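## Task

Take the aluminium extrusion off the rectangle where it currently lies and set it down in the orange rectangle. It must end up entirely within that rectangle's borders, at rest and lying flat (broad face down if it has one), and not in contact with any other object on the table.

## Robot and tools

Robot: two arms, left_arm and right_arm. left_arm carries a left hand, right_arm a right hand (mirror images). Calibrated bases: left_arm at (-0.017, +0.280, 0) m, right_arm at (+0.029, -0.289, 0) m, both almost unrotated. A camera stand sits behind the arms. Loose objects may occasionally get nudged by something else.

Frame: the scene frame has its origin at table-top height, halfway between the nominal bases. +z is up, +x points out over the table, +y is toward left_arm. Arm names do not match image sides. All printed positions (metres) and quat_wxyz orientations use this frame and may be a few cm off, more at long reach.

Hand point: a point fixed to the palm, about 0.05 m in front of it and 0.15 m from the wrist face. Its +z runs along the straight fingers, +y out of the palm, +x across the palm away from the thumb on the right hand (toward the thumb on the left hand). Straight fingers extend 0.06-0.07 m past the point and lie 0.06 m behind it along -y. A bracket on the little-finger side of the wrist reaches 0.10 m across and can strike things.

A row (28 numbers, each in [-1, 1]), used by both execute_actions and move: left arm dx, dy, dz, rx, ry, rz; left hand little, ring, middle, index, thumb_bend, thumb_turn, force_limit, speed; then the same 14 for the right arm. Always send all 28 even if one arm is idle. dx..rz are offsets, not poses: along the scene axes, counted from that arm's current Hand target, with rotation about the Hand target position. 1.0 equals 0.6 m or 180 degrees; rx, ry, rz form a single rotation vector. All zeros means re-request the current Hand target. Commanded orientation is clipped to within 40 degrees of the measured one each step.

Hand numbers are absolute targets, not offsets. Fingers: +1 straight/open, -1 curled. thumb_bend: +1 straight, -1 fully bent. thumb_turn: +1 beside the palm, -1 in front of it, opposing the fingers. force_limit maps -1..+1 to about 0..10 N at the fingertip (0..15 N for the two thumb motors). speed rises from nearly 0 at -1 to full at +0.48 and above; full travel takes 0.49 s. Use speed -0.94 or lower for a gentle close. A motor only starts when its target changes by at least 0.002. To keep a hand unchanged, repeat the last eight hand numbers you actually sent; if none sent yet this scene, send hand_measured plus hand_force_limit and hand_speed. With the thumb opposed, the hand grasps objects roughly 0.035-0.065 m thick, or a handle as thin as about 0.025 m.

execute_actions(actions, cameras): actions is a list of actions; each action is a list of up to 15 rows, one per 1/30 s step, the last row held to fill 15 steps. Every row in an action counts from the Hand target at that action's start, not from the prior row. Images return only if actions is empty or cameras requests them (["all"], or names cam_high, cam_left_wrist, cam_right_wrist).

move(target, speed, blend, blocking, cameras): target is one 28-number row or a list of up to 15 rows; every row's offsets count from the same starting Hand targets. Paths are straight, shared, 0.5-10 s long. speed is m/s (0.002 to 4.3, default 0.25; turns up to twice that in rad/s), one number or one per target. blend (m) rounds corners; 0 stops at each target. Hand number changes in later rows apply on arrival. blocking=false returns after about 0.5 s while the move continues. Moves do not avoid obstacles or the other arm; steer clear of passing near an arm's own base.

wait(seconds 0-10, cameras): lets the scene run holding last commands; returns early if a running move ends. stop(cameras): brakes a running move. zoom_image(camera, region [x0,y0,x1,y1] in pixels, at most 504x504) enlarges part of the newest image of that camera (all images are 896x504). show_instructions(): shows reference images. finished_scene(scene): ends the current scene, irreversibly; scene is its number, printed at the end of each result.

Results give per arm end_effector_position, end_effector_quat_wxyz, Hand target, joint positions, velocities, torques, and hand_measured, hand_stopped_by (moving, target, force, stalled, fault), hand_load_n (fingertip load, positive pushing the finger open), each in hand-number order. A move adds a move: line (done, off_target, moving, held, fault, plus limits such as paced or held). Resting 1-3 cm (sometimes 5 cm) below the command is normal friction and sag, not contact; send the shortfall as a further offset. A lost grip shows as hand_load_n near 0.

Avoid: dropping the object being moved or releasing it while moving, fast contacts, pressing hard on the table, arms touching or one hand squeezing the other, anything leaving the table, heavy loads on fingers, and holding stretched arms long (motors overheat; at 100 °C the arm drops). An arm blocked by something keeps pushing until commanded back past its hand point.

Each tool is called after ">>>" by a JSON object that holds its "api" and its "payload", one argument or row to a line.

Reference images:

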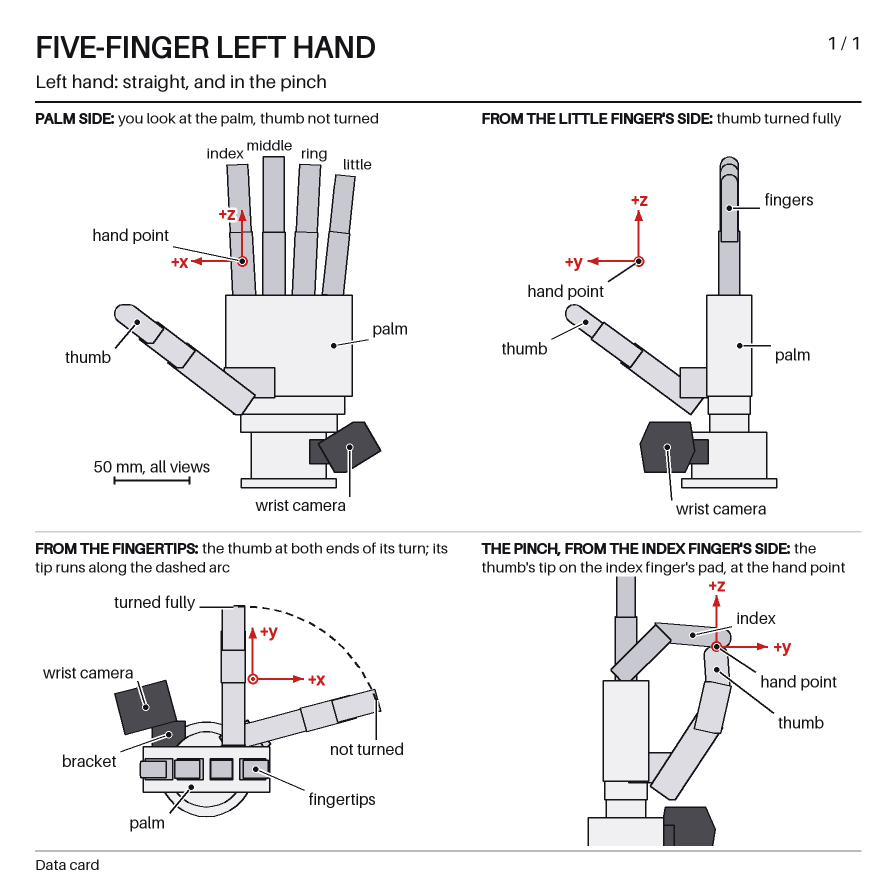

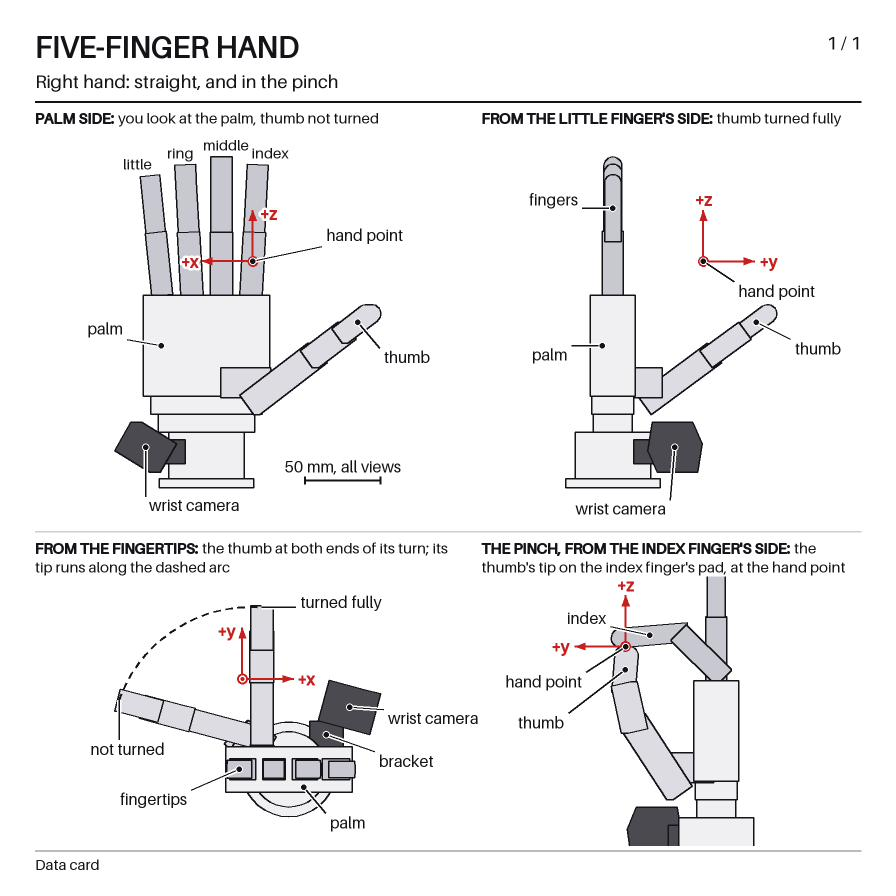

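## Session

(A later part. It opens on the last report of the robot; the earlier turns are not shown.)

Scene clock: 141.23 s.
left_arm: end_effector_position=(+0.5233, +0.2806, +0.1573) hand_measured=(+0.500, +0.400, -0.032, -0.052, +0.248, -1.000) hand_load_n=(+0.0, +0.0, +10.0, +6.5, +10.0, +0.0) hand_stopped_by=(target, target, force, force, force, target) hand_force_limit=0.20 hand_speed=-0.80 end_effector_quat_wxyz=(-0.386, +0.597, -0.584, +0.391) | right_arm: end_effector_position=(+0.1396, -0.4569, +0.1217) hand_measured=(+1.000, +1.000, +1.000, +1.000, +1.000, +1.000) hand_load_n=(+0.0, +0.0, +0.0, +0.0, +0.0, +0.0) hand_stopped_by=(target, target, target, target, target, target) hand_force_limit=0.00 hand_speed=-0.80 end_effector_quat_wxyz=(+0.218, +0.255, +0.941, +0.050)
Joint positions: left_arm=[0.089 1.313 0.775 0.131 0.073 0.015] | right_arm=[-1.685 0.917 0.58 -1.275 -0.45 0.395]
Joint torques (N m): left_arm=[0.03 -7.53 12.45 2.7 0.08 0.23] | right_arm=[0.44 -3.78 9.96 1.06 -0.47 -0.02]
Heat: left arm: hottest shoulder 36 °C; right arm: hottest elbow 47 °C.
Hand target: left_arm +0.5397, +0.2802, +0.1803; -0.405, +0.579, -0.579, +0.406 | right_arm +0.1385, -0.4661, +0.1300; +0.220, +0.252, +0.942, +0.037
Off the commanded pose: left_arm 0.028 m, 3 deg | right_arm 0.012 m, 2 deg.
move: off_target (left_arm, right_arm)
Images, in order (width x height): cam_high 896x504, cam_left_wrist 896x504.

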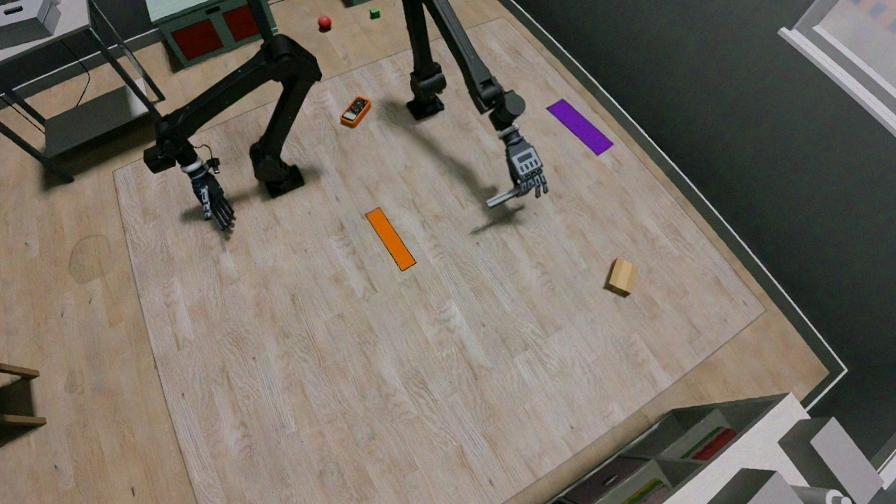

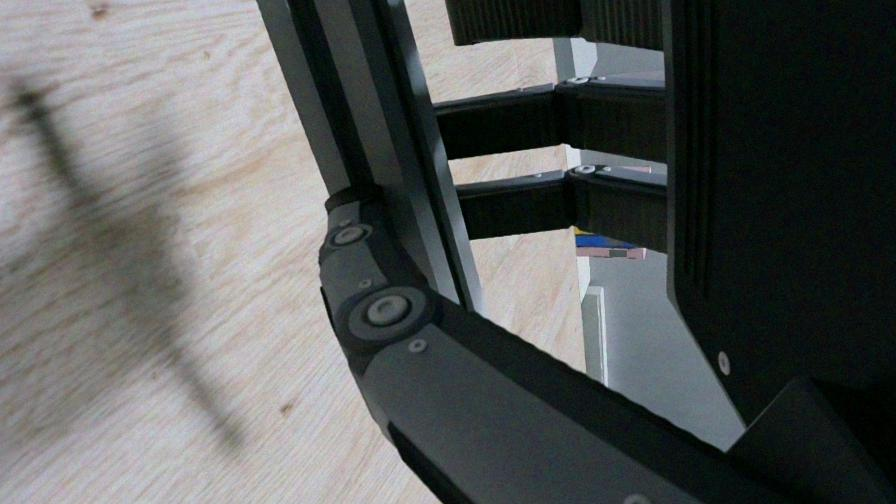

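>>> {"api": "move", "payload": {
  "target": [
    [-0.117,-0.333,-0.017,0,0,-0.278,0.5,0.4,-0.4,-0.45,0.2,-1,0.2,-0.8,0,0,0,0,0,0,1,1,1,1,1,1,0,-0.8],
    [-0.242,-0.55,-0.083,0,0,-0.4833,0.5,0.4,-0.4,-0.45,0.2,-1,0.2,-0.8,0,0,0,0,0,0,1,1,1,1,1,1,0,-0.8]
  ],
  "speed": 0.25,
  "blend": [0.04,0],
  "cameras": ["cam_left_wrist","cam_high"]
}}

>>> {"api": "zoom_image", "payload": {
  "camera": "cam_high",
  "region": [330, 180, 450, 300]
}}

Scene clock: 151.63 s.
left_arm: end_effector_position=(+0.3699, -0.0380, +0.1047) hand_measured=(+0.500, +0.400, -0.032, -0.052, +0.248, -1.000) hand_load_n=(+0.0, +0.0, +10.5, +6.0, +10.5, +0.0) hand_stopped_by=(target, target, force, force, force, target) hand_force_limit=0.20 hand_speed=-0.80 end_effector_quat_wxyz=(-0.008, -0.045, +0.825, -0.563) | right_arm: end_effector_position=(+0.1396, -0.4569, +0.1217) hand_measured=(+1.000, +1.000, +1.000, +1.000, +1.000, +1.000) hand_load_n=(+0.0, +0.0, +0.0, +0.0, -0.5, +0.0) hand_stopped_by=(target, target, target, target, target, target) hand_force_limit=0.00 hand_speed=-0.80 end_effector_quat_wxyz=(+0.218, +0.255, +0.941, +0.050)
Joint positions: left_arm=[-0.355 1.56 0.922 -0.153 1.029 0.645] | right_arm=[-1.685 0.917 0.58 -1.275 -0.45 0.395]
Joint torques (N m): left_arm=[-0.03 -9.7 14.45 0.8 0.77 0.23] | right_arm=[0.44 -3.78 9.98 1.05 -0.47 -0.02]
Heat: left arm: hottest elbow 36 °C; right arm: hottest elbow 47 °C.
Hand target: left_arm +0.3944, -0.0498, +0.1304; +0.015, -0.021, +0.819, -0.573 | right_arm +0.1385, -0.4661, +0.1300; +0.220, +0.252, +0.942, +0.037
Off the commanded pose: left_arm 0.038 m, 4 deg | right_arm 0.012 m, 2 deg.
move: off_target (left_arm, right_arm)
Images, in order (width x height): cam_high 896x504, cam_left_wrist 896x504.

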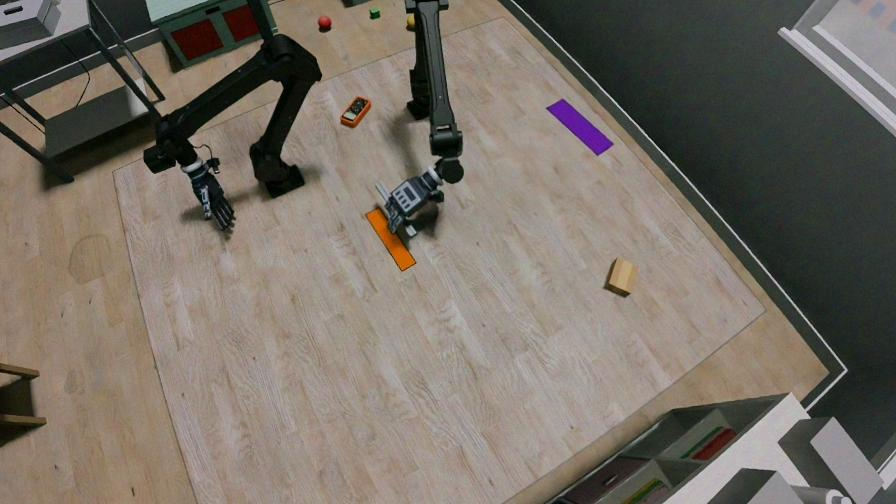

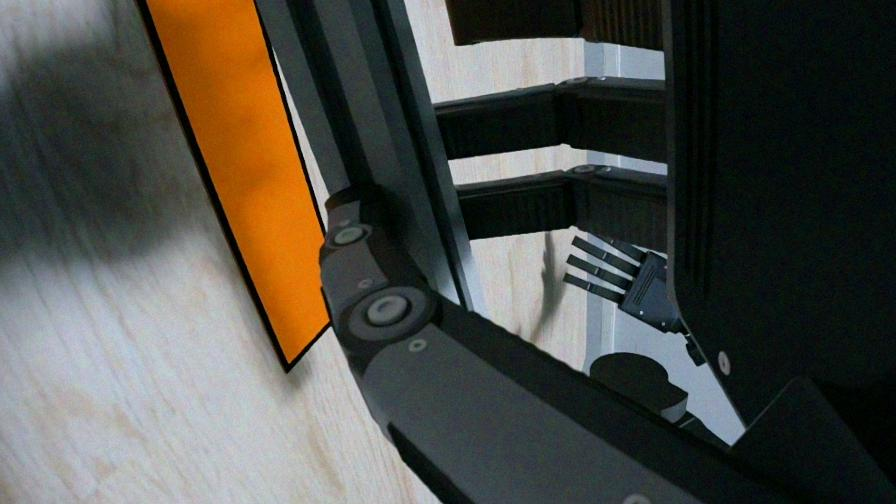

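Scaled by 4.200 from the camera's 896x504 image, which has a finer 1280x720 frame.

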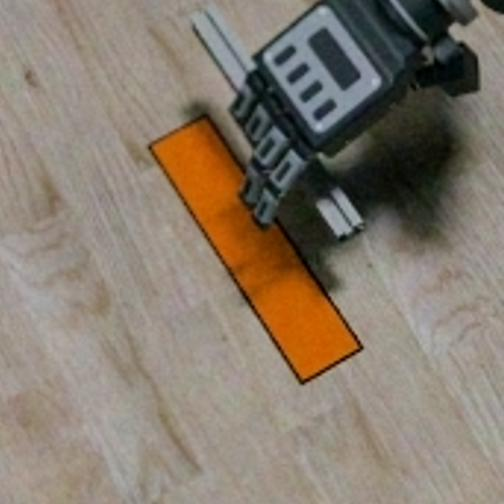

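>>> {"api": "move", "payload": {
  "target": [0.018,-0.058,-0.125,0,0,0,0.5,0.4,-0.4,-0.45,0.2,-1,0.2,-0.8,0,0,0,0,0,0,1,1,1,1,1,1,0,-0.8],
  "speed": 0.12,
  "cameras": ["cam_left_wrist","cam_high"]
}}

>>> {"api": "zoom_image", "payload": {
  "camera": "cam_high",
  "region": [330, 180, 450, 300]
}}

Scene clock: 164.97 s.
left_arm: end_effector_position=(+0.3811, -0.0690, +0.0318) hand_measured=(+0.500, +0.400, -0.032, -0.052, +0.248, -1.000) hand_load_n=(+0.0, +0.0, +10.0, +6.5, +10.5, +0.0) hand_stopped_by=(target, target, force, force, force, target) hand_force_limit=0.20 hand_speed=-0.80 end_effector_quat_wxyz=(-0.008, -0.037, +0.829, -0.558) | right_arm: end_effector_position=(+0.1396, -0.4569, +0.1217) hand_measured=(+1.000, +1.000, +1.000, +1.000, +1.000, +1.000) hand_load_n=(+0.0, +0.0, +0.0, +0.0, +0.0, +0.0) hand_stopped_by=(target, target, target, target, target, target) hand_force_limit=0.00 hand_speed=-0.80 end_effector_quat_wxyz=(+0.218, +0.255, +0.941, +0.050)
Joint positions: left_arm=[-0.411 1.75 0.922 0.073 0.989 0.606] | right_arm=[-1.685 0.917 0.58 -1.275 -0.45 0.395]
Joint torques (N m): left_arm=[-0.09 -11.46 11.97 2.07 0.55 -0.11] | right_arm=[0.44 -3.78 9.98 1.05 -0.47 -0.02]
Heat: left arm: hottest elbow 38 °C; right arm: hottest elbow 47 °C.
Hand target: left_arm +0.4051, -0.0846, +0.0554; +0.015, -0.021, +0.819, -0.573 | right_arm +0.1385, -0.4661, +0.1300; +0.220, +0.252, +0.942, +0.037
Off the commanded pose: left_arm 0.037 m, 4 deg | right_arm 0.012 m, 2 deg.
move: off_target (left_arm, right_arm)
Images, in order (width x height): cam_high 896x504, cam_left_wrist 896x504.

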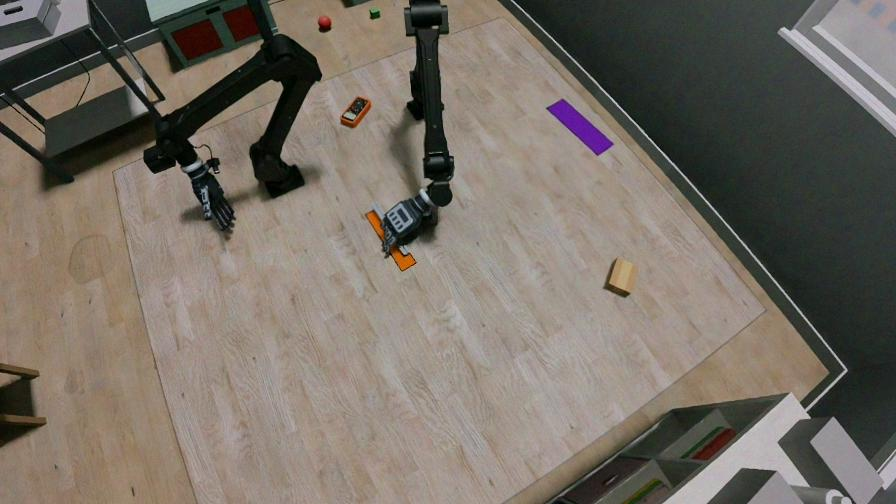

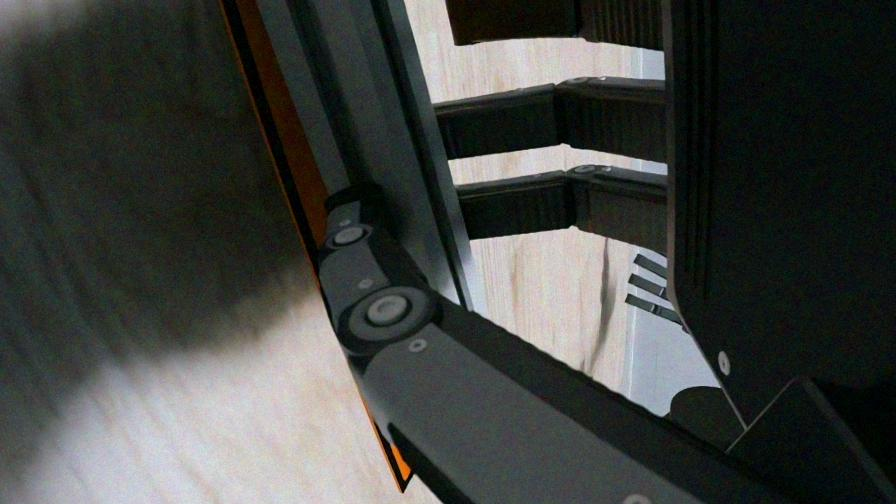

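Scaled by 4.200 from the camera's 896x504 image, which has a finer 1280x720 frame.

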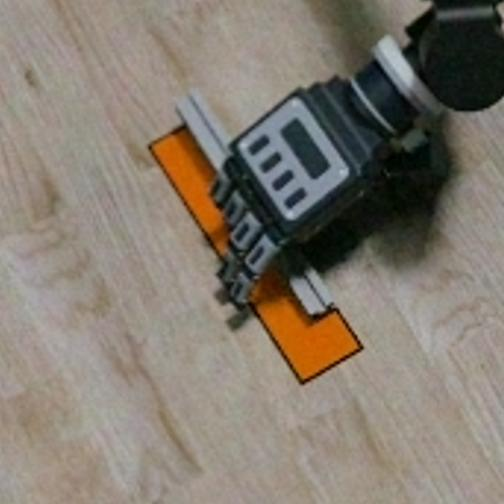

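>>> {"api": "move", "payload": {
  "target": [0.032,-0.018,0.015,0,0,0.01,0.5,0.4,-0.4,-0.45,0.2,-1,0.2,-0.8,0,0,0,0,0,0,1,1,1,1,1,1,0,-0.8],
  "speed": 0.1,
  "cameras": ["cam_left_wrist","cam_high"]
}}

>>> {"api": "zoom_image", "payload": {
  "camera": "cam_high",
  "region": [330, 180, 450, 300]
}}

Scene clock: 176.10 s.
left_arm: end_effector_position=(+0.3990, -0.0774, +0.0394) hand_measured=(+0.500, +0.400, -0.032, -0.052, +0.248, -1.000) hand_load_n=(+0.0, +0.0, +10.5, +6.0, +10.0, +0.0) hand_stopped_by=(target, target, force, force, force, target) hand_force_limit=0.20 hand_speed=-0.80 end_effector_quat_wxyz=(+0.001, -0.052, +0.829, -0.557) | right_arm: end_effector_position=(+0.1396, -0.4569, +0.1217) hand_measured=(+1.000, +1.000, +1.000, +1.000, +1.000, +1.000) hand_load_n=(+0.0, +0.0, +0.0, +0.0, +0.0, +0.0) hand_stopped_by=(target, target, target, target, target, target) hand_force_limit=0.00 hand_speed=-0.80 end_effector_quat_wxyz=(+0.218, +0.255, +0.941, +0.050)
Joint positions: left_arm=[-0.416 1.763 0.966 0.074 0.958 0.564] | right_arm=[-1.685 0.917 0.58 -1.275 -0.45 0.395]
Joint torques (N m): left_arm=[-0.32 -11.63 12.88 2.21 0.52 -0.11] | right_arm=[0.44 -3.72 9.95 1.06 -0.47 -0.02]
Heat: left arm: hottest elbow 39 °C; right arm: hottest elbow 47 °C.
Hand target: left_arm +0.4246, -0.0953, +0.0645; +0.024, -0.034, +0.819, -0.573 | right_arm +0.1385, -0.4661, +0.1300; +0.220, +0.252, +0.942, +0.037
Off the commanded pose: left_arm 0.040 m, 4 deg | right_arm 0.012 m, 2 deg.
move: off_target (left_arm, right_arm)
Images, in order (width x height): cam_high 896x504, cam_left_wrist 896x504.

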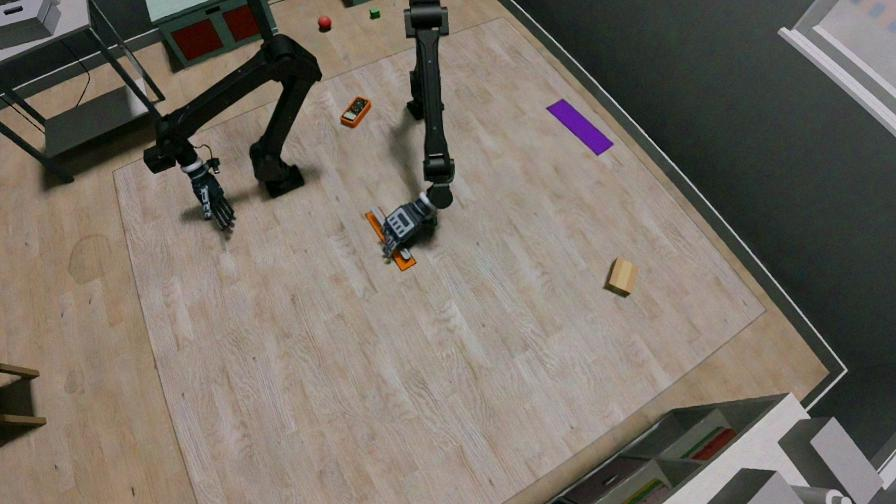

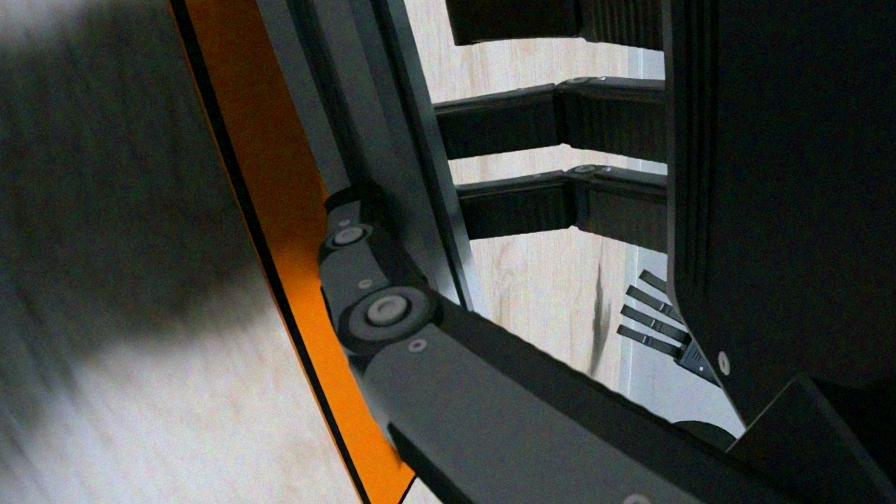

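Scaled by 4.200 from the camera's 896x504 image, which has a finer 1280x720 frame.

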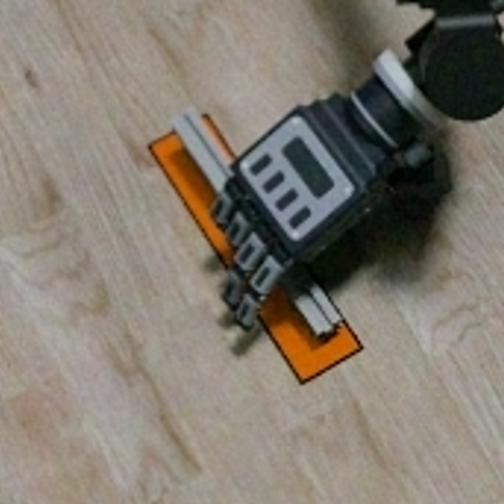

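>>> {"api": "move", "payload": {
  "target": [-0.002,-0.006,-0.03,0,0,0,0.5,0.4,-0.4,-0.45,0.2,-1,0.2,-0.8,0,0,0,0,0,0,1,1,1,1,1,1,0,-0.8],
  "speed": 0.05,
  "cameras": ["cam_left_wrist","cam_high"]
}}

>>> {"api": "zoom_image", "payload": {
  "camera": "cam_high",
  "region": [350, 190, 430, 280]
}}

Scene clock: 183.43 s.
left_arm: end_effector_position=(+0.4022, -0.0830, +0.0266) hand_measured=(+0.500, +0.400, -0.032, -0.052, +0.248, -1.000) hand_load_n=(+0.0, +0.0, +10.0, +6.0, +10.5, +0.0) hand_stopped_by=(target, target, force, force, force, target) hand_force_limit=0.20 hand_speed=-0.80 end_effector_quat_wxyz=(+0.006, -0.047, +0.828, -0.559) | right_arm: end_effector_position=(+0.1396, -0.4569, +0.1217) hand_measured=(+1.000, +1.000, +1.000, +1.000, +1.000, +1.000) hand_load_n=(+0.0, +0.0, +0.0, +0.0, +0.0, +0.0) hand_stopped_by=(target, target, target, target, target, target) hand_force_limit=0.00 hand_speed=-0.80 end_effector_quat_wxyz=(+0.218, +0.255, +0.941, +0.050)
Joint positions: left_arm=[-0.424 1.798 0.966 0.128 0.953 0.558] | right_arm=[-1.685 0.917 0.58 -1.275 -0.45 0.395]
Joint torques (N m): left_arm=[-0.32 -11.69 11.78 2.19 0.48 -0.13] | right_arm=[0.44 -3.84 9.98 1.06 -0.47 -0.02]
Heat: left arm: hottest elbow 38 °C; right arm: hottest elbow 47 °C.
Hand target: left_arm +0.4233, -0.0989, +0.0465; +0.024, -0.034, +0.819, -0.573 | right_arm +0.1385, -0.4661, +0.1300; +0.220, +0.252, +0.942, +0.037
Off the commanded pose: left_arm 0.033 m, 3 deg | right_arm 0.012 m, 2 deg.
move: off_target (left_arm, right_arm)
Images, in order (width x height): cam_high 896x504, cam_left_wrist 896x504.

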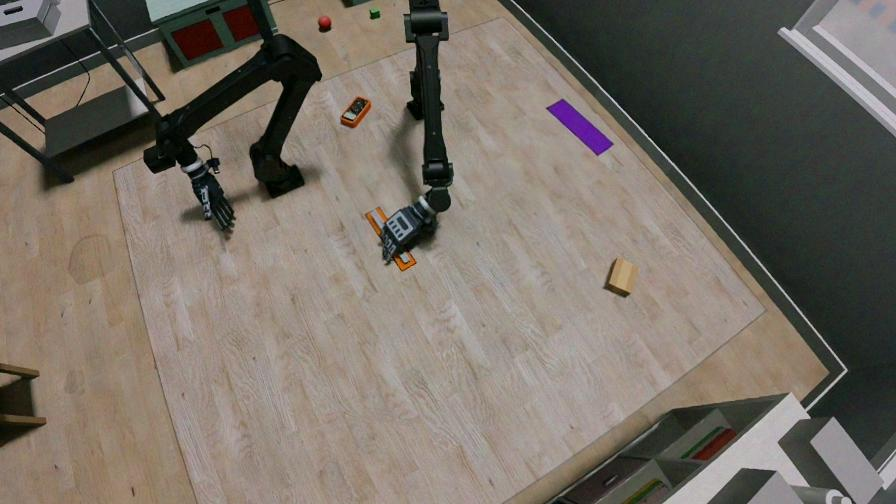

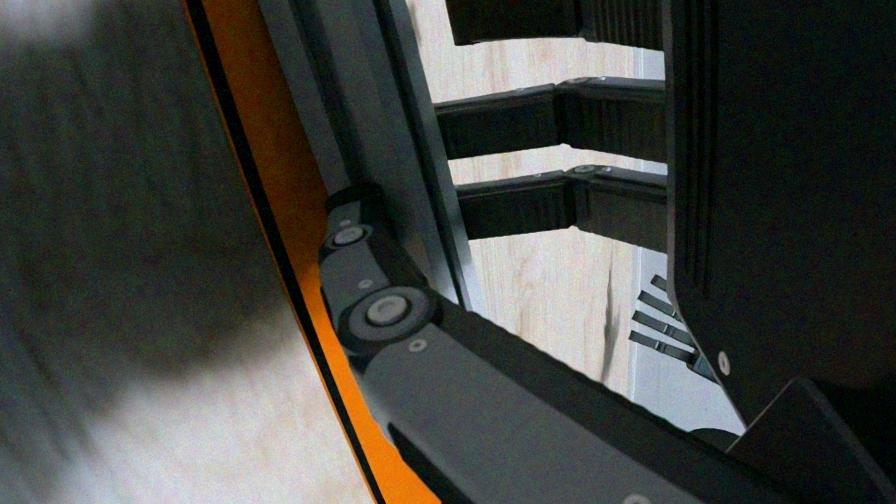

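Scaled by 5.600 from the camera's 896x504 image, which has a finer 1280x720 frame.

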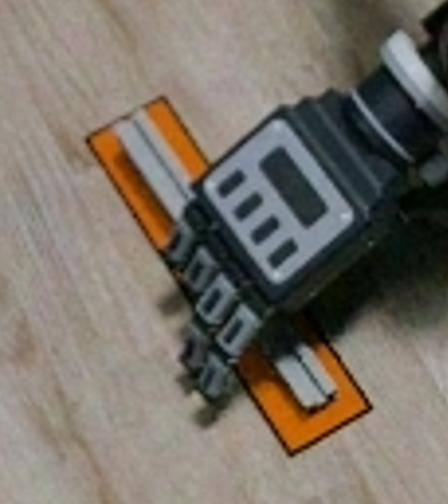

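>>> {"api": "move", "payload": {
  "target": [0.002,0.003,-0.019,0,0,0,0.5,0.4,-0.4,-0.45,0.2,-1,0.2,-0.8,0,0,0,0,0,0,1,1,1,1,1,1,0,-0.8],
  "speed": 0.04,
  "cameras": ["cam_left_wrist","cam_high"]
}}

>>> {"api": "zoom_image", "payload": {
  "camera": "cam_high",
  "region": [350, 190, 430, 280]
}}

Scene clock: 193.17 s.
left_arm: end_effector_position=(+0.4055, -0.0849, +0.0229) hand_measured=(+0.500, +0.400, -0.032, -0.052, +0.248, -1.000) hand_load_n=(+0.0, +0.0, +9.5, +7.0, +11.0, +0.5) hand_stopped_by=(target, target, force, force, force, target) hand_force_limit=0.20 hand_speed=-0.80 end_effector_quat_wxyz=(+0.011, -0.042, +0.825, -0.563) | right_arm: end_effector_position=(+0.1396, -0.4569, +0.1217) hand_measured=(+1.000, +1.000, +1.000, +1.000, +1.000, +1.000) hand_load_n=(+0.0, +0.0, +0.0, +0.0, -0.5, +0.0) hand_stopped_by=(target, target, target, target, target, target) hand_force_limit=0.00 hand_speed=-0.80 end_effector_quat_wxyz=(+0.218, +0.255, +0.941, +0.050)
Joint positions: left_arm=[-0.424 1.812 0.966 0.16 0.955 0.558] | right_arm=[-1.685 0.917 0.58 -1.275 -0.45 0.395]
Joint torques (N m): left_arm=[0.03 -11.05 11.37 1.92 0.51 -0.08] | right_arm=[0.5 -3.84 9.98 1.05 -0.47 -0.02]
Heat: left arm: hottest elbow 38 °C; right arm: hottest elbow 47 °C.
Hand target: left_arm +0.4245, -0.0971, +0.0351; +0.024, -0.034, +0.818, -0.573 | right_arm +0.1385, -0.4661, +0.1300; +0.220, +0.252, +0.942, +0.037
Off the commanded pose: left_arm 0.026 m, 2 deg | right_arm 0.012 m, 2 deg.
move: off_target (left_arm, right_arm)
Images, in order (width x height): cam_high 896x504, cam_left_wrist 896x504.

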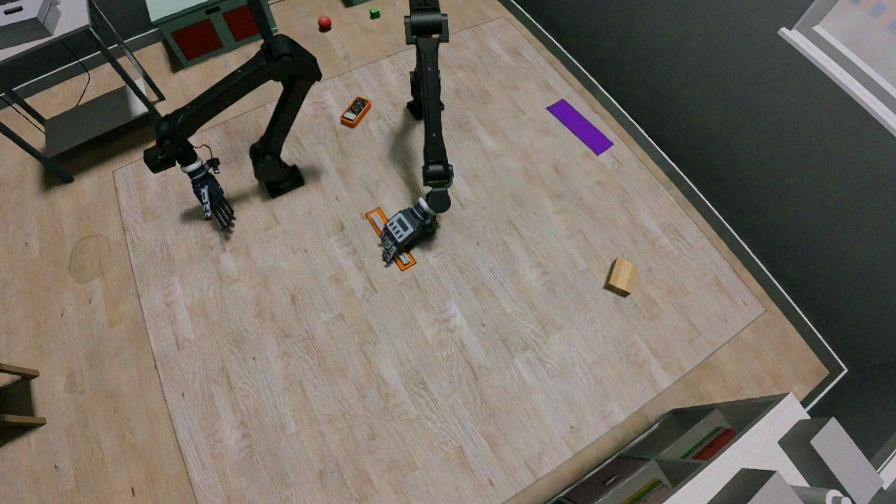

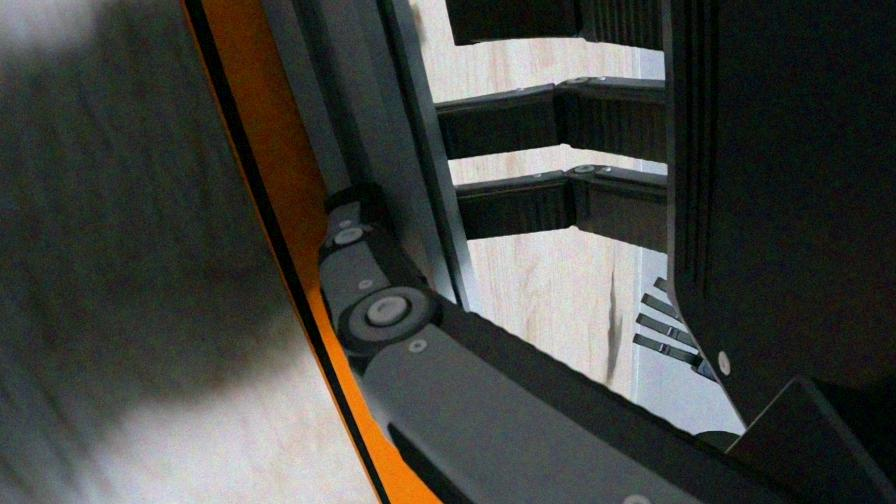

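Scaled by 5.600 from the camera's 896x504 image, which has a finer 1280x720 frame.

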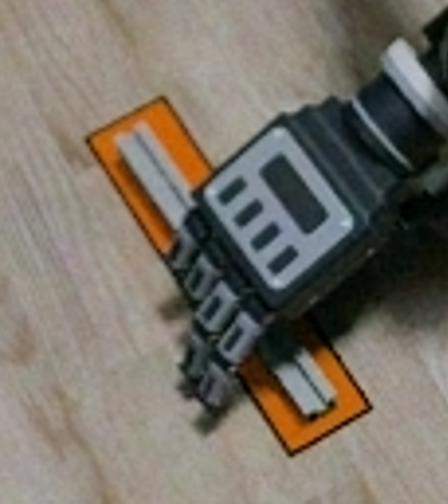

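>>> {"api": "move", "payload": {
  "target": [-0.006,0.0,-0.017,0,0,0,0.5,0.4,-0.4,-0.45,0.2,-1,0.2,-0.8,0,0,0,0,0,0,1,1,1,1,1,1,0,-0.8],
  "speed": 0.04,
  "cameras": ["cam_left_wrist","cam_high"]
}}

>>> {"api": "zoom_image", "payload": {
  "camera": "cam_high",
  "region": [350, 190, 430, 280]
}}

Scene clock: 204.77 s.
left_arm: end_effector_position=(+0.4091, -0.0867, +0.0203) hand_measured=(+0.500, +0.400, -0.032, -0.052, +0.248, -1.000) hand_load_n=(+0.0, +0.0, +9.0, +7.0, +11.5, +0.5) hand_stopped_by=(target, target, force, force, force, target) hand_force_limit=0.20 hand_speed=-0.80 end_effector_quat_wxyz=(+0.018, -0.037, +0.823, -0.567) | right_arm: end_effector_position=(+0.1396, -0.4569, +0.1217) hand_measured=(+1.000, +1.000, +1.000, +1.000, +1.000, +1.000) hand_load_n=(+0.0, +0.0, +0.0, +0.5, +0.0, +0.0) hand_stopped_by=(target, target, target, target, target, target) hand_force_limit=0.00 hand_speed=-0.80 end_effector_quat_wxyz=(+0.218, +0.255, +0.941, +0.050)
Joint positions: left_arm=[-0.424 1.824 0.966 0.192 0.957 0.558] | right_arm=[-1.685 0.917 0.58 -1.275 -0.45 0.395]
Joint torques (N m): left_arm=[-0.26 -10.64 10.1 2 0.31 -0.11] | right_arm=[0.44 -3.78 9.95 1.06 -0.47 -0.02]
Heat: left arm: hottest elbow 38 °C; right arm: hottest elbow 47 °C.
Hand target: left_arm +0.4208, -0.0971, +0.0249; +0.024, -0.034, +0.818, -0.573 | right_arm +0.1385, -0.4661, +0.1300; +0.220, +0.252, +0.942, +0.037
Off the commanded pose: left_arm 0.016 m, 1 deg | right_arm 0.012 m, 2 deg.
move: off_target (left_arm, right_arm)
Images, in order (width x height): cam_high 896x504, cam_left_wrist 896x504.

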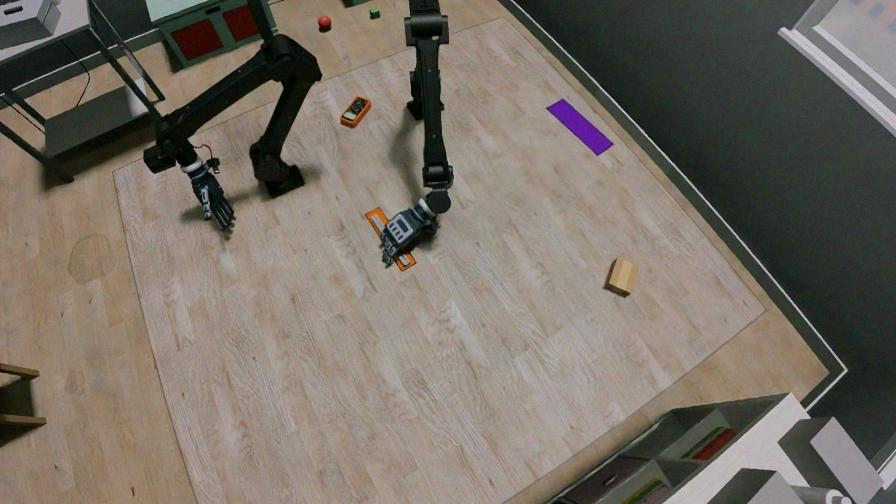

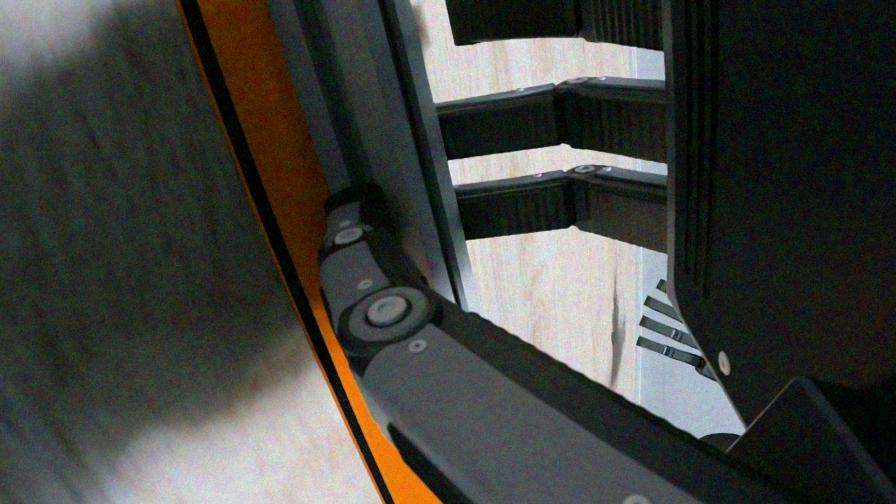

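Scaled by 5.600 from the camera's 896x504 image, which has a finer 1280x720 frame.

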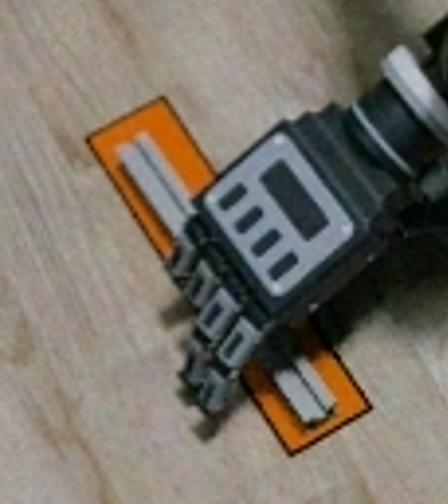

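>>> {"api": "move", "payload": {
  "target": [-0.004,0.002,-0.007,0,0,0,0.5,0.4,-0.4,-0.45,0.2,-1,0.2,-0.8,0,0,0,0,0,0,1,1,1,1,1,1,0,-0.8],
  "speed": 0.03,
  "cameras": ["cam_high","cam_left_wrist"]
}}

Scene clock: 227.20 s.
left_arm: end_effector_position=(+0.4101, -0.0875, +0.0201) hand_measured=(+0.500, +0.400, -0.032, -0.052, +0.248, -1.000) hand_load_n=(+0.0, +0.0, +9.0, +6.5, +11.5, +0.5) hand_stopped_by=(target, target, force, force, force, target) hand_force_limit=0.20 hand_speed=-0.80 end_effector_quat_wxyz=(+0.019, -0.036, +0.821, -0.569) | right_arm: end_effector_position=(+0.1396, -0.4569, +0.1217) hand_measured=(+1.000, +1.000, +1.000, +1.000, +1.000, +1.000) hand_load_n=(+0.0, +0.0, +0.0, +0.0, +0.0, +0.0) hand_stopped_by=(target, target, target, target, target, target) hand_force_limit=0.00 hand_speed=-0.80 end_effector_quat_wxyz=(+0.218, +0.255, +0.941, +0.050)
Joint positions: left_arm=[-0.424 1.827 0.966 0.204 0.958 0.553] | right_arm=[-1.685 0.917 0.58 -1.275 -0.45 0.395]
Joint torques (N m): left_arm=[-0.26 -10.7 9.22 2.19 0.24 -0.06] | right_arm=[0.44 -3.78 9.96 1.05 -0.47 -0.02]
Heat: left arm: hottest elbow 37 °C; right arm: hottest elbow 47 °C.
Hand target: left_arm +0.4184, -0.0959, +0.0207; +0.024, -0.034, +0.818, -0.573 | right_arm +0.1385, -0.4661, +0.1300; +0.220, +0.252, +0.942, +0.037
Off the commanded pose: left_arm 0.012 m, 1 deg | right_arm 0.012 m, 2 deg.
move: off_target (left_arm, right_arm)
Images, in order (width x height): cam_high 896x504, cam_left_wrist 896x504.

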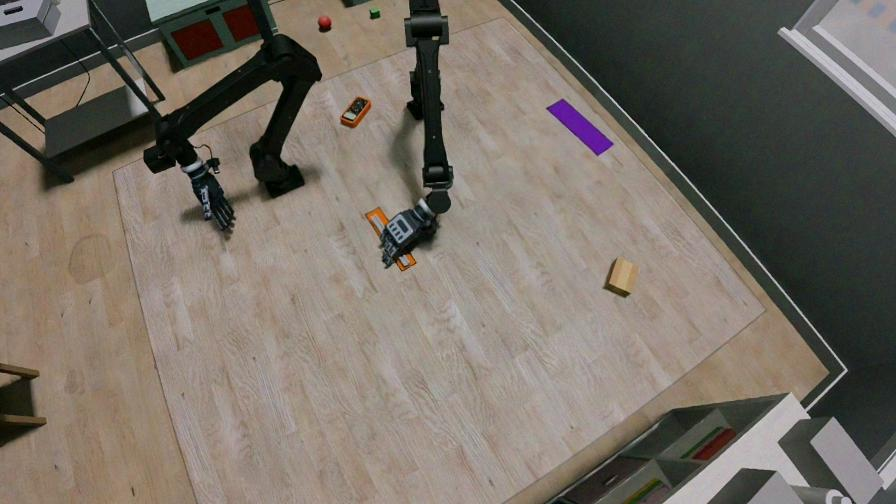

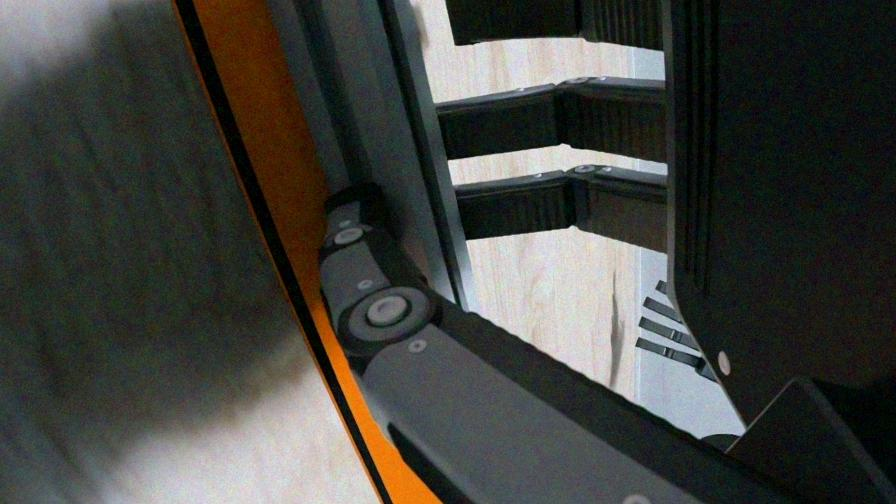

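>>> {"api": "zoom_image", "payload": {
  "camera": "cam_high",
  "region": [350, 190, 430, 280]
}}

>>> {"api": "move", "payload": {
  "target": [-0.006,0.003,-0.012,0,0,0,0.5,0.4,-0.4,-0.45,0.2,-1,0.2,-0.8,0,0,0,0,0,0,1,1,1,1,1,1,0,-0.8],
  "speed": 0.03
}}

Scaled by 5.600 from the camera's 896x504 image, which has a finer 1280x720 frame.

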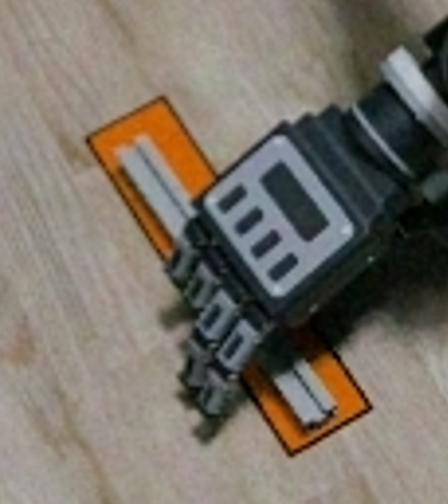

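Scene clock: 230.80 s.
left_arm: end_effector_position=(+0.4121, -0.0890, +0.0196) hand_measured=(+0.500, +0.400, -0.032, -0.052, +0.248, -1.000) hand_load_n=(+0.0, +0.0, +8.5, +6.5, +11.0, +0.5) hand_stopped_by=(target, target, force, force, force, target) hand_force_limit=0.20 hand_speed=-0.80 end_effector_quat_wxyz=(+0.023, -0.034, +0.819, -0.573) | right_arm: end_effector_position=(+0.1396, -0.4569, +0.1217) hand_measured=(+1.000, +1.000, +1.000, +1.000, +1.000, +1.000) hand_load_n=(+0.0, +0.0, +0.0, +0.0, -0.5, +0.0) hand_stopped_by=(target, target, target, target, target, target) hand_force_limit=0.00 hand_speed=-0.80 end_effector_quat_wxyz=(+0.218, +0.255, +0.941, +0.050)
Joint positions: left_arm=[-0.424 1.834 0.966 0.226 0.96 0.548] | right_arm=[-1.685 0.917 0.58 -1.275 -0.45 0.395]
Joint torques (N m): left_arm=[-0.21 -10.58 7.88 2.18 0.12 -0.01] | right_arm=[0.38 -3.78 9.96 1.06 -0.47 -0.02]
Heat: left arm: hottest elbow 37 °C; right arm: hottest elbow 47 °C.
Hand target: left_arm +0.4148, -0.0941, +0.0134; +0.024, -0.034, +0.819, -0.573 | right_arm +0.1385, -0.4661, +0.1300; +0.220, +0.252, +0.942, +0.037
Off the commanded pose: left_arm 0.008 m, 0 deg | right_arm 0.012 m, 2 deg.
move: off_target (right_arm)

>>> {"api": "move", "payload": {
  "target": [0,0,0.004,0,0,0,1,1,1,1,0.3,-1,0.2,-0.5,0,0,0,0,0,0,1,1,1,1,1,1,0,-0.8],
  "speed": 0.05,
  "cameras": ["cam_high","cam_left_wrist"]
}}

>>> {"api": "zoom_image", "payload": {
  "camera": "cam_high",
  "region": [350, 190, 430, 280]
}}

Scene clock: 235.30 s.
left_arm: end_effector_position=(+0.4125, -0.0887, +0.0165) hand_measured=(+1.000, +1.000, +1.000, +1.000, +0.300, -1.000) hand_load_n=(+0.0, +0.0, +0.0, -0.5, -0.5, +0.0) hand_stopped_by=(target, target, target, target, target, target) hand_force_limit=0.20 hand_speed=-0.50 end_effector_quat_wxyz=(+0.023, -0.036, +0.820, -0.571) | right_arm: end_effector_position=(+0.1396, -0.4569, +0.1217) hand_measured=(+1.000, +1.000, +1.000, +1.000, +1.000, +1.000) hand_load_n=(+0.0, +0.0, +0.0, +0.0, +0.0, +0.0) hand_stopped_by=(target, target, target, target, target, target) hand_force_limit=0.00 hand_speed=-0.80 end_effector_quat_wxyz=(+0.218, +0.255, +0.941, +0.050)
Joint positions: left_arm=[-0.424 1.839 0.966 0.228 0.957 0.547] | right_arm=[-1.685 0.917 0.58 -1.275 -0.45 0.395]
Joint torques (N m): left_arm=[-0.21 -11.34 7.95 1.85 0.3 0] | right_arm=[0.5 -3.78 9.98 1.05 -0.47 -0.02]
Heat: left arm: hottest elbow 37 °C; right arm: hottest elbow 47 °C.
Hand target: left_arm +0.4149, -0.0941, +0.0159; +0.024, -0.034, +0.819, -0.573 | right_arm +0.1385, -0.4661, +0.1300; +0.220, +0.252, +0.942, +0.037
Off the commanded pose: left_arm 0.006 m, 0 deg | right_arm 0.012 m, 2 deg.
move: off_target (right_arm)
Images, in order (width x height): cam_high 896x504, cam_left_wrist 896x504.

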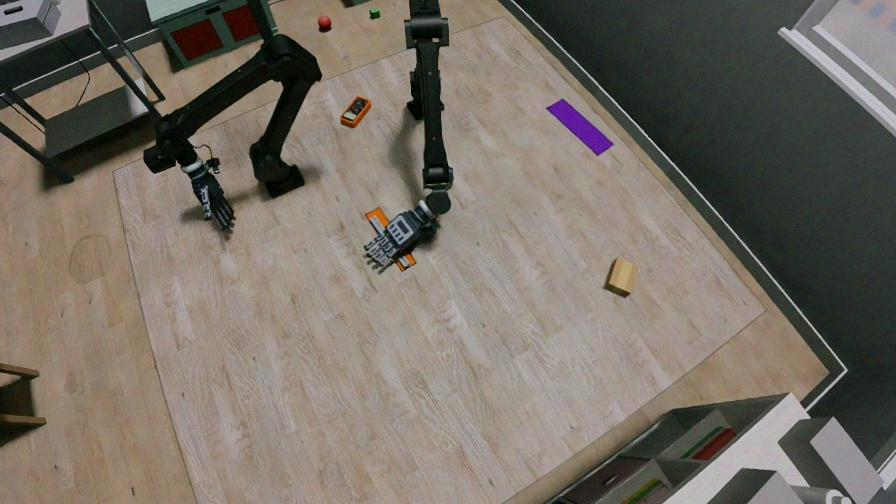

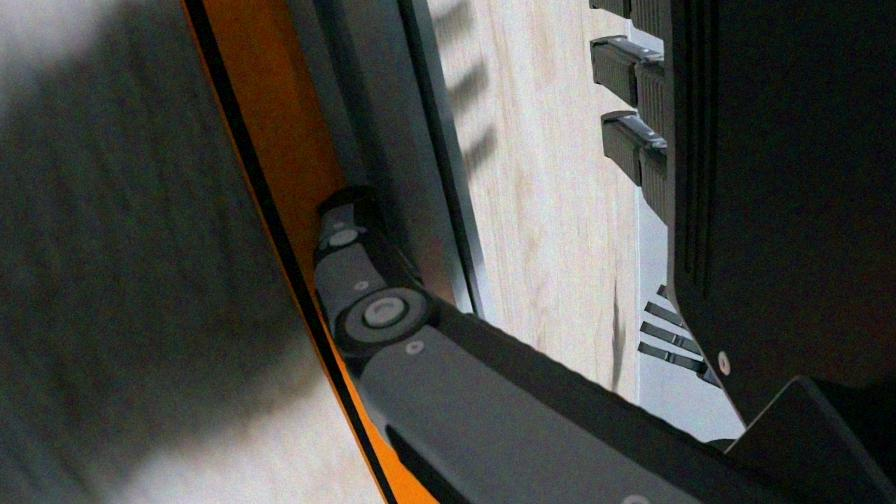

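Scaled by 5.600 from the camera's 896x504 image, which has a finer 1280x720 frame.

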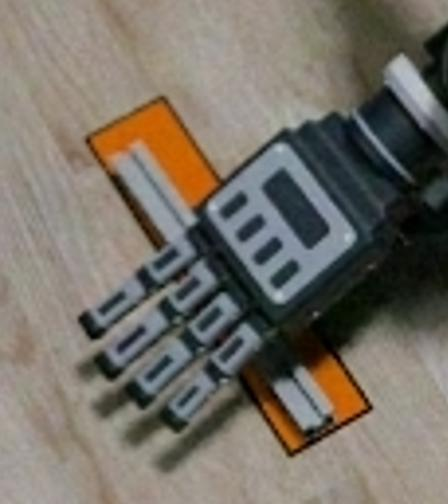

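>>> {"api": "move", "payload": {
  "target": [
    [0,0.004,0.1,0,0,0,1,1,1,1,0.3,-1,0.2,-0.5,0,0,0,0,0,0,1,1,1,1,1,1,0,-0.8],
    [0,0.1,0.2,0,0,0,1,1,1,1,0.3,-1,0.2,-0.5,0,0,0,0,0,0,1,1,1,1,1,1,0,-0.8],
    [0,0.4,0.3,0,0,0,1,1,1,1,0.3,-1,0.2,-0.5,0,0,0,0,0,0,1,1,1,1,1,1,0,-0.8]
  ],
  "speed": [0.08,0.15,0.25],
  "blend": [0.02,0.03,0],
  "cameras": ["cam_high"]
}}

>>> {"api": "zoom_image", "payload": {
  "camera": "cam_high",
  "region": [350, 190, 430, 280]
}}

Scene clock: 245.00 s.
left_arm: end_effector_position=(+0.3946, +0.1465, +0.1782) hand_measured=(+1.000, +1.000, +1.000, +1.000, +0.300, -1.000) hand_load_n=(-0.5, -0.5, -0.5, +0.0, +0.0, +0.0) hand_stopped_by=(target, target, target, target, target, target) hand_force_limit=0.20 hand_speed=-0.50 end_effector_quat_wxyz=(+0.003, -0.056, +0.817, -0.573) | right_arm: end_effector_position=(+0.1396, -0.4569, +0.1217) hand_measured=(+1.000, +1.000, +1.000, +1.000, +1.000, +1.000) hand_load_n=(+0.0, +0.0, +0.0, +0.0, +0.0, +0.0) hand_stopped_by=(target, target, target, target, target, target) hand_force_limit=0.00 hand_speed=-0.80 end_effector_quat_wxyz=(+0.218, +0.255, +0.941, +0.050)
Joint positions: left_arm=[0.078 1.543 1.174 -1.199 1.221 1.504] | right_arm=[-1.685 0.917 0.58 -1.275 -0.45 0.395]
Joint torques (N m): left_arm=[-0.09 -9.23 14.11 -0.32 0.84 0.27] | right_arm=[0.44 -3.78 9.96 1.05 -0.47 -0.02]
Heat: left arm: hottest elbow 37 °C; right arm: hottest elbow 47 °C.
Hand target: left_arm +0.4149, +0.1459, +0.1960; +0.024, -0.034, +0.818, -0.573 | right_arm +0.1385, -0.4661, +0.1300; +0.220, +0.252, +0.942, +0.037
Off the commanded pose: left_arm 0.027 m, 3 deg | right_arm 0.012 m, 2 deg.
move: off_target (left_arm, right_arm)
Images, in order (width x height): cam_high 896x504.

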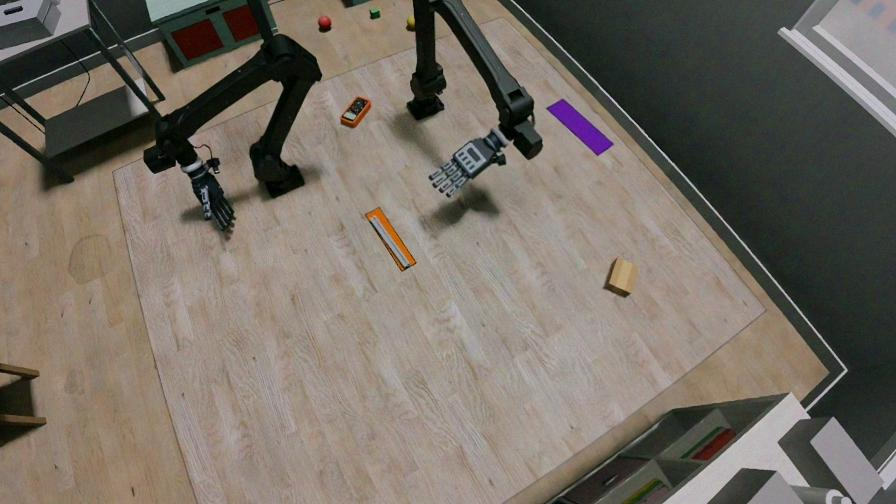

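Scaled by 5.600 from the camera's 896x504 image, which has a finer 1280x720 frame.

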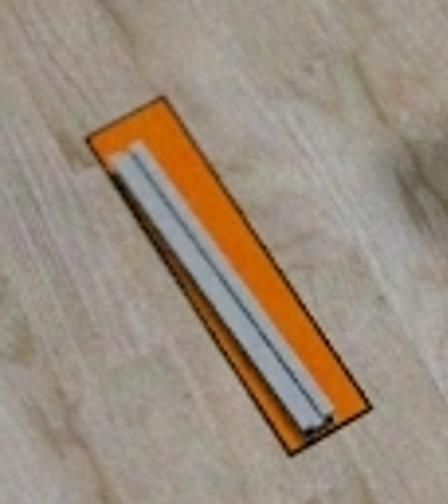

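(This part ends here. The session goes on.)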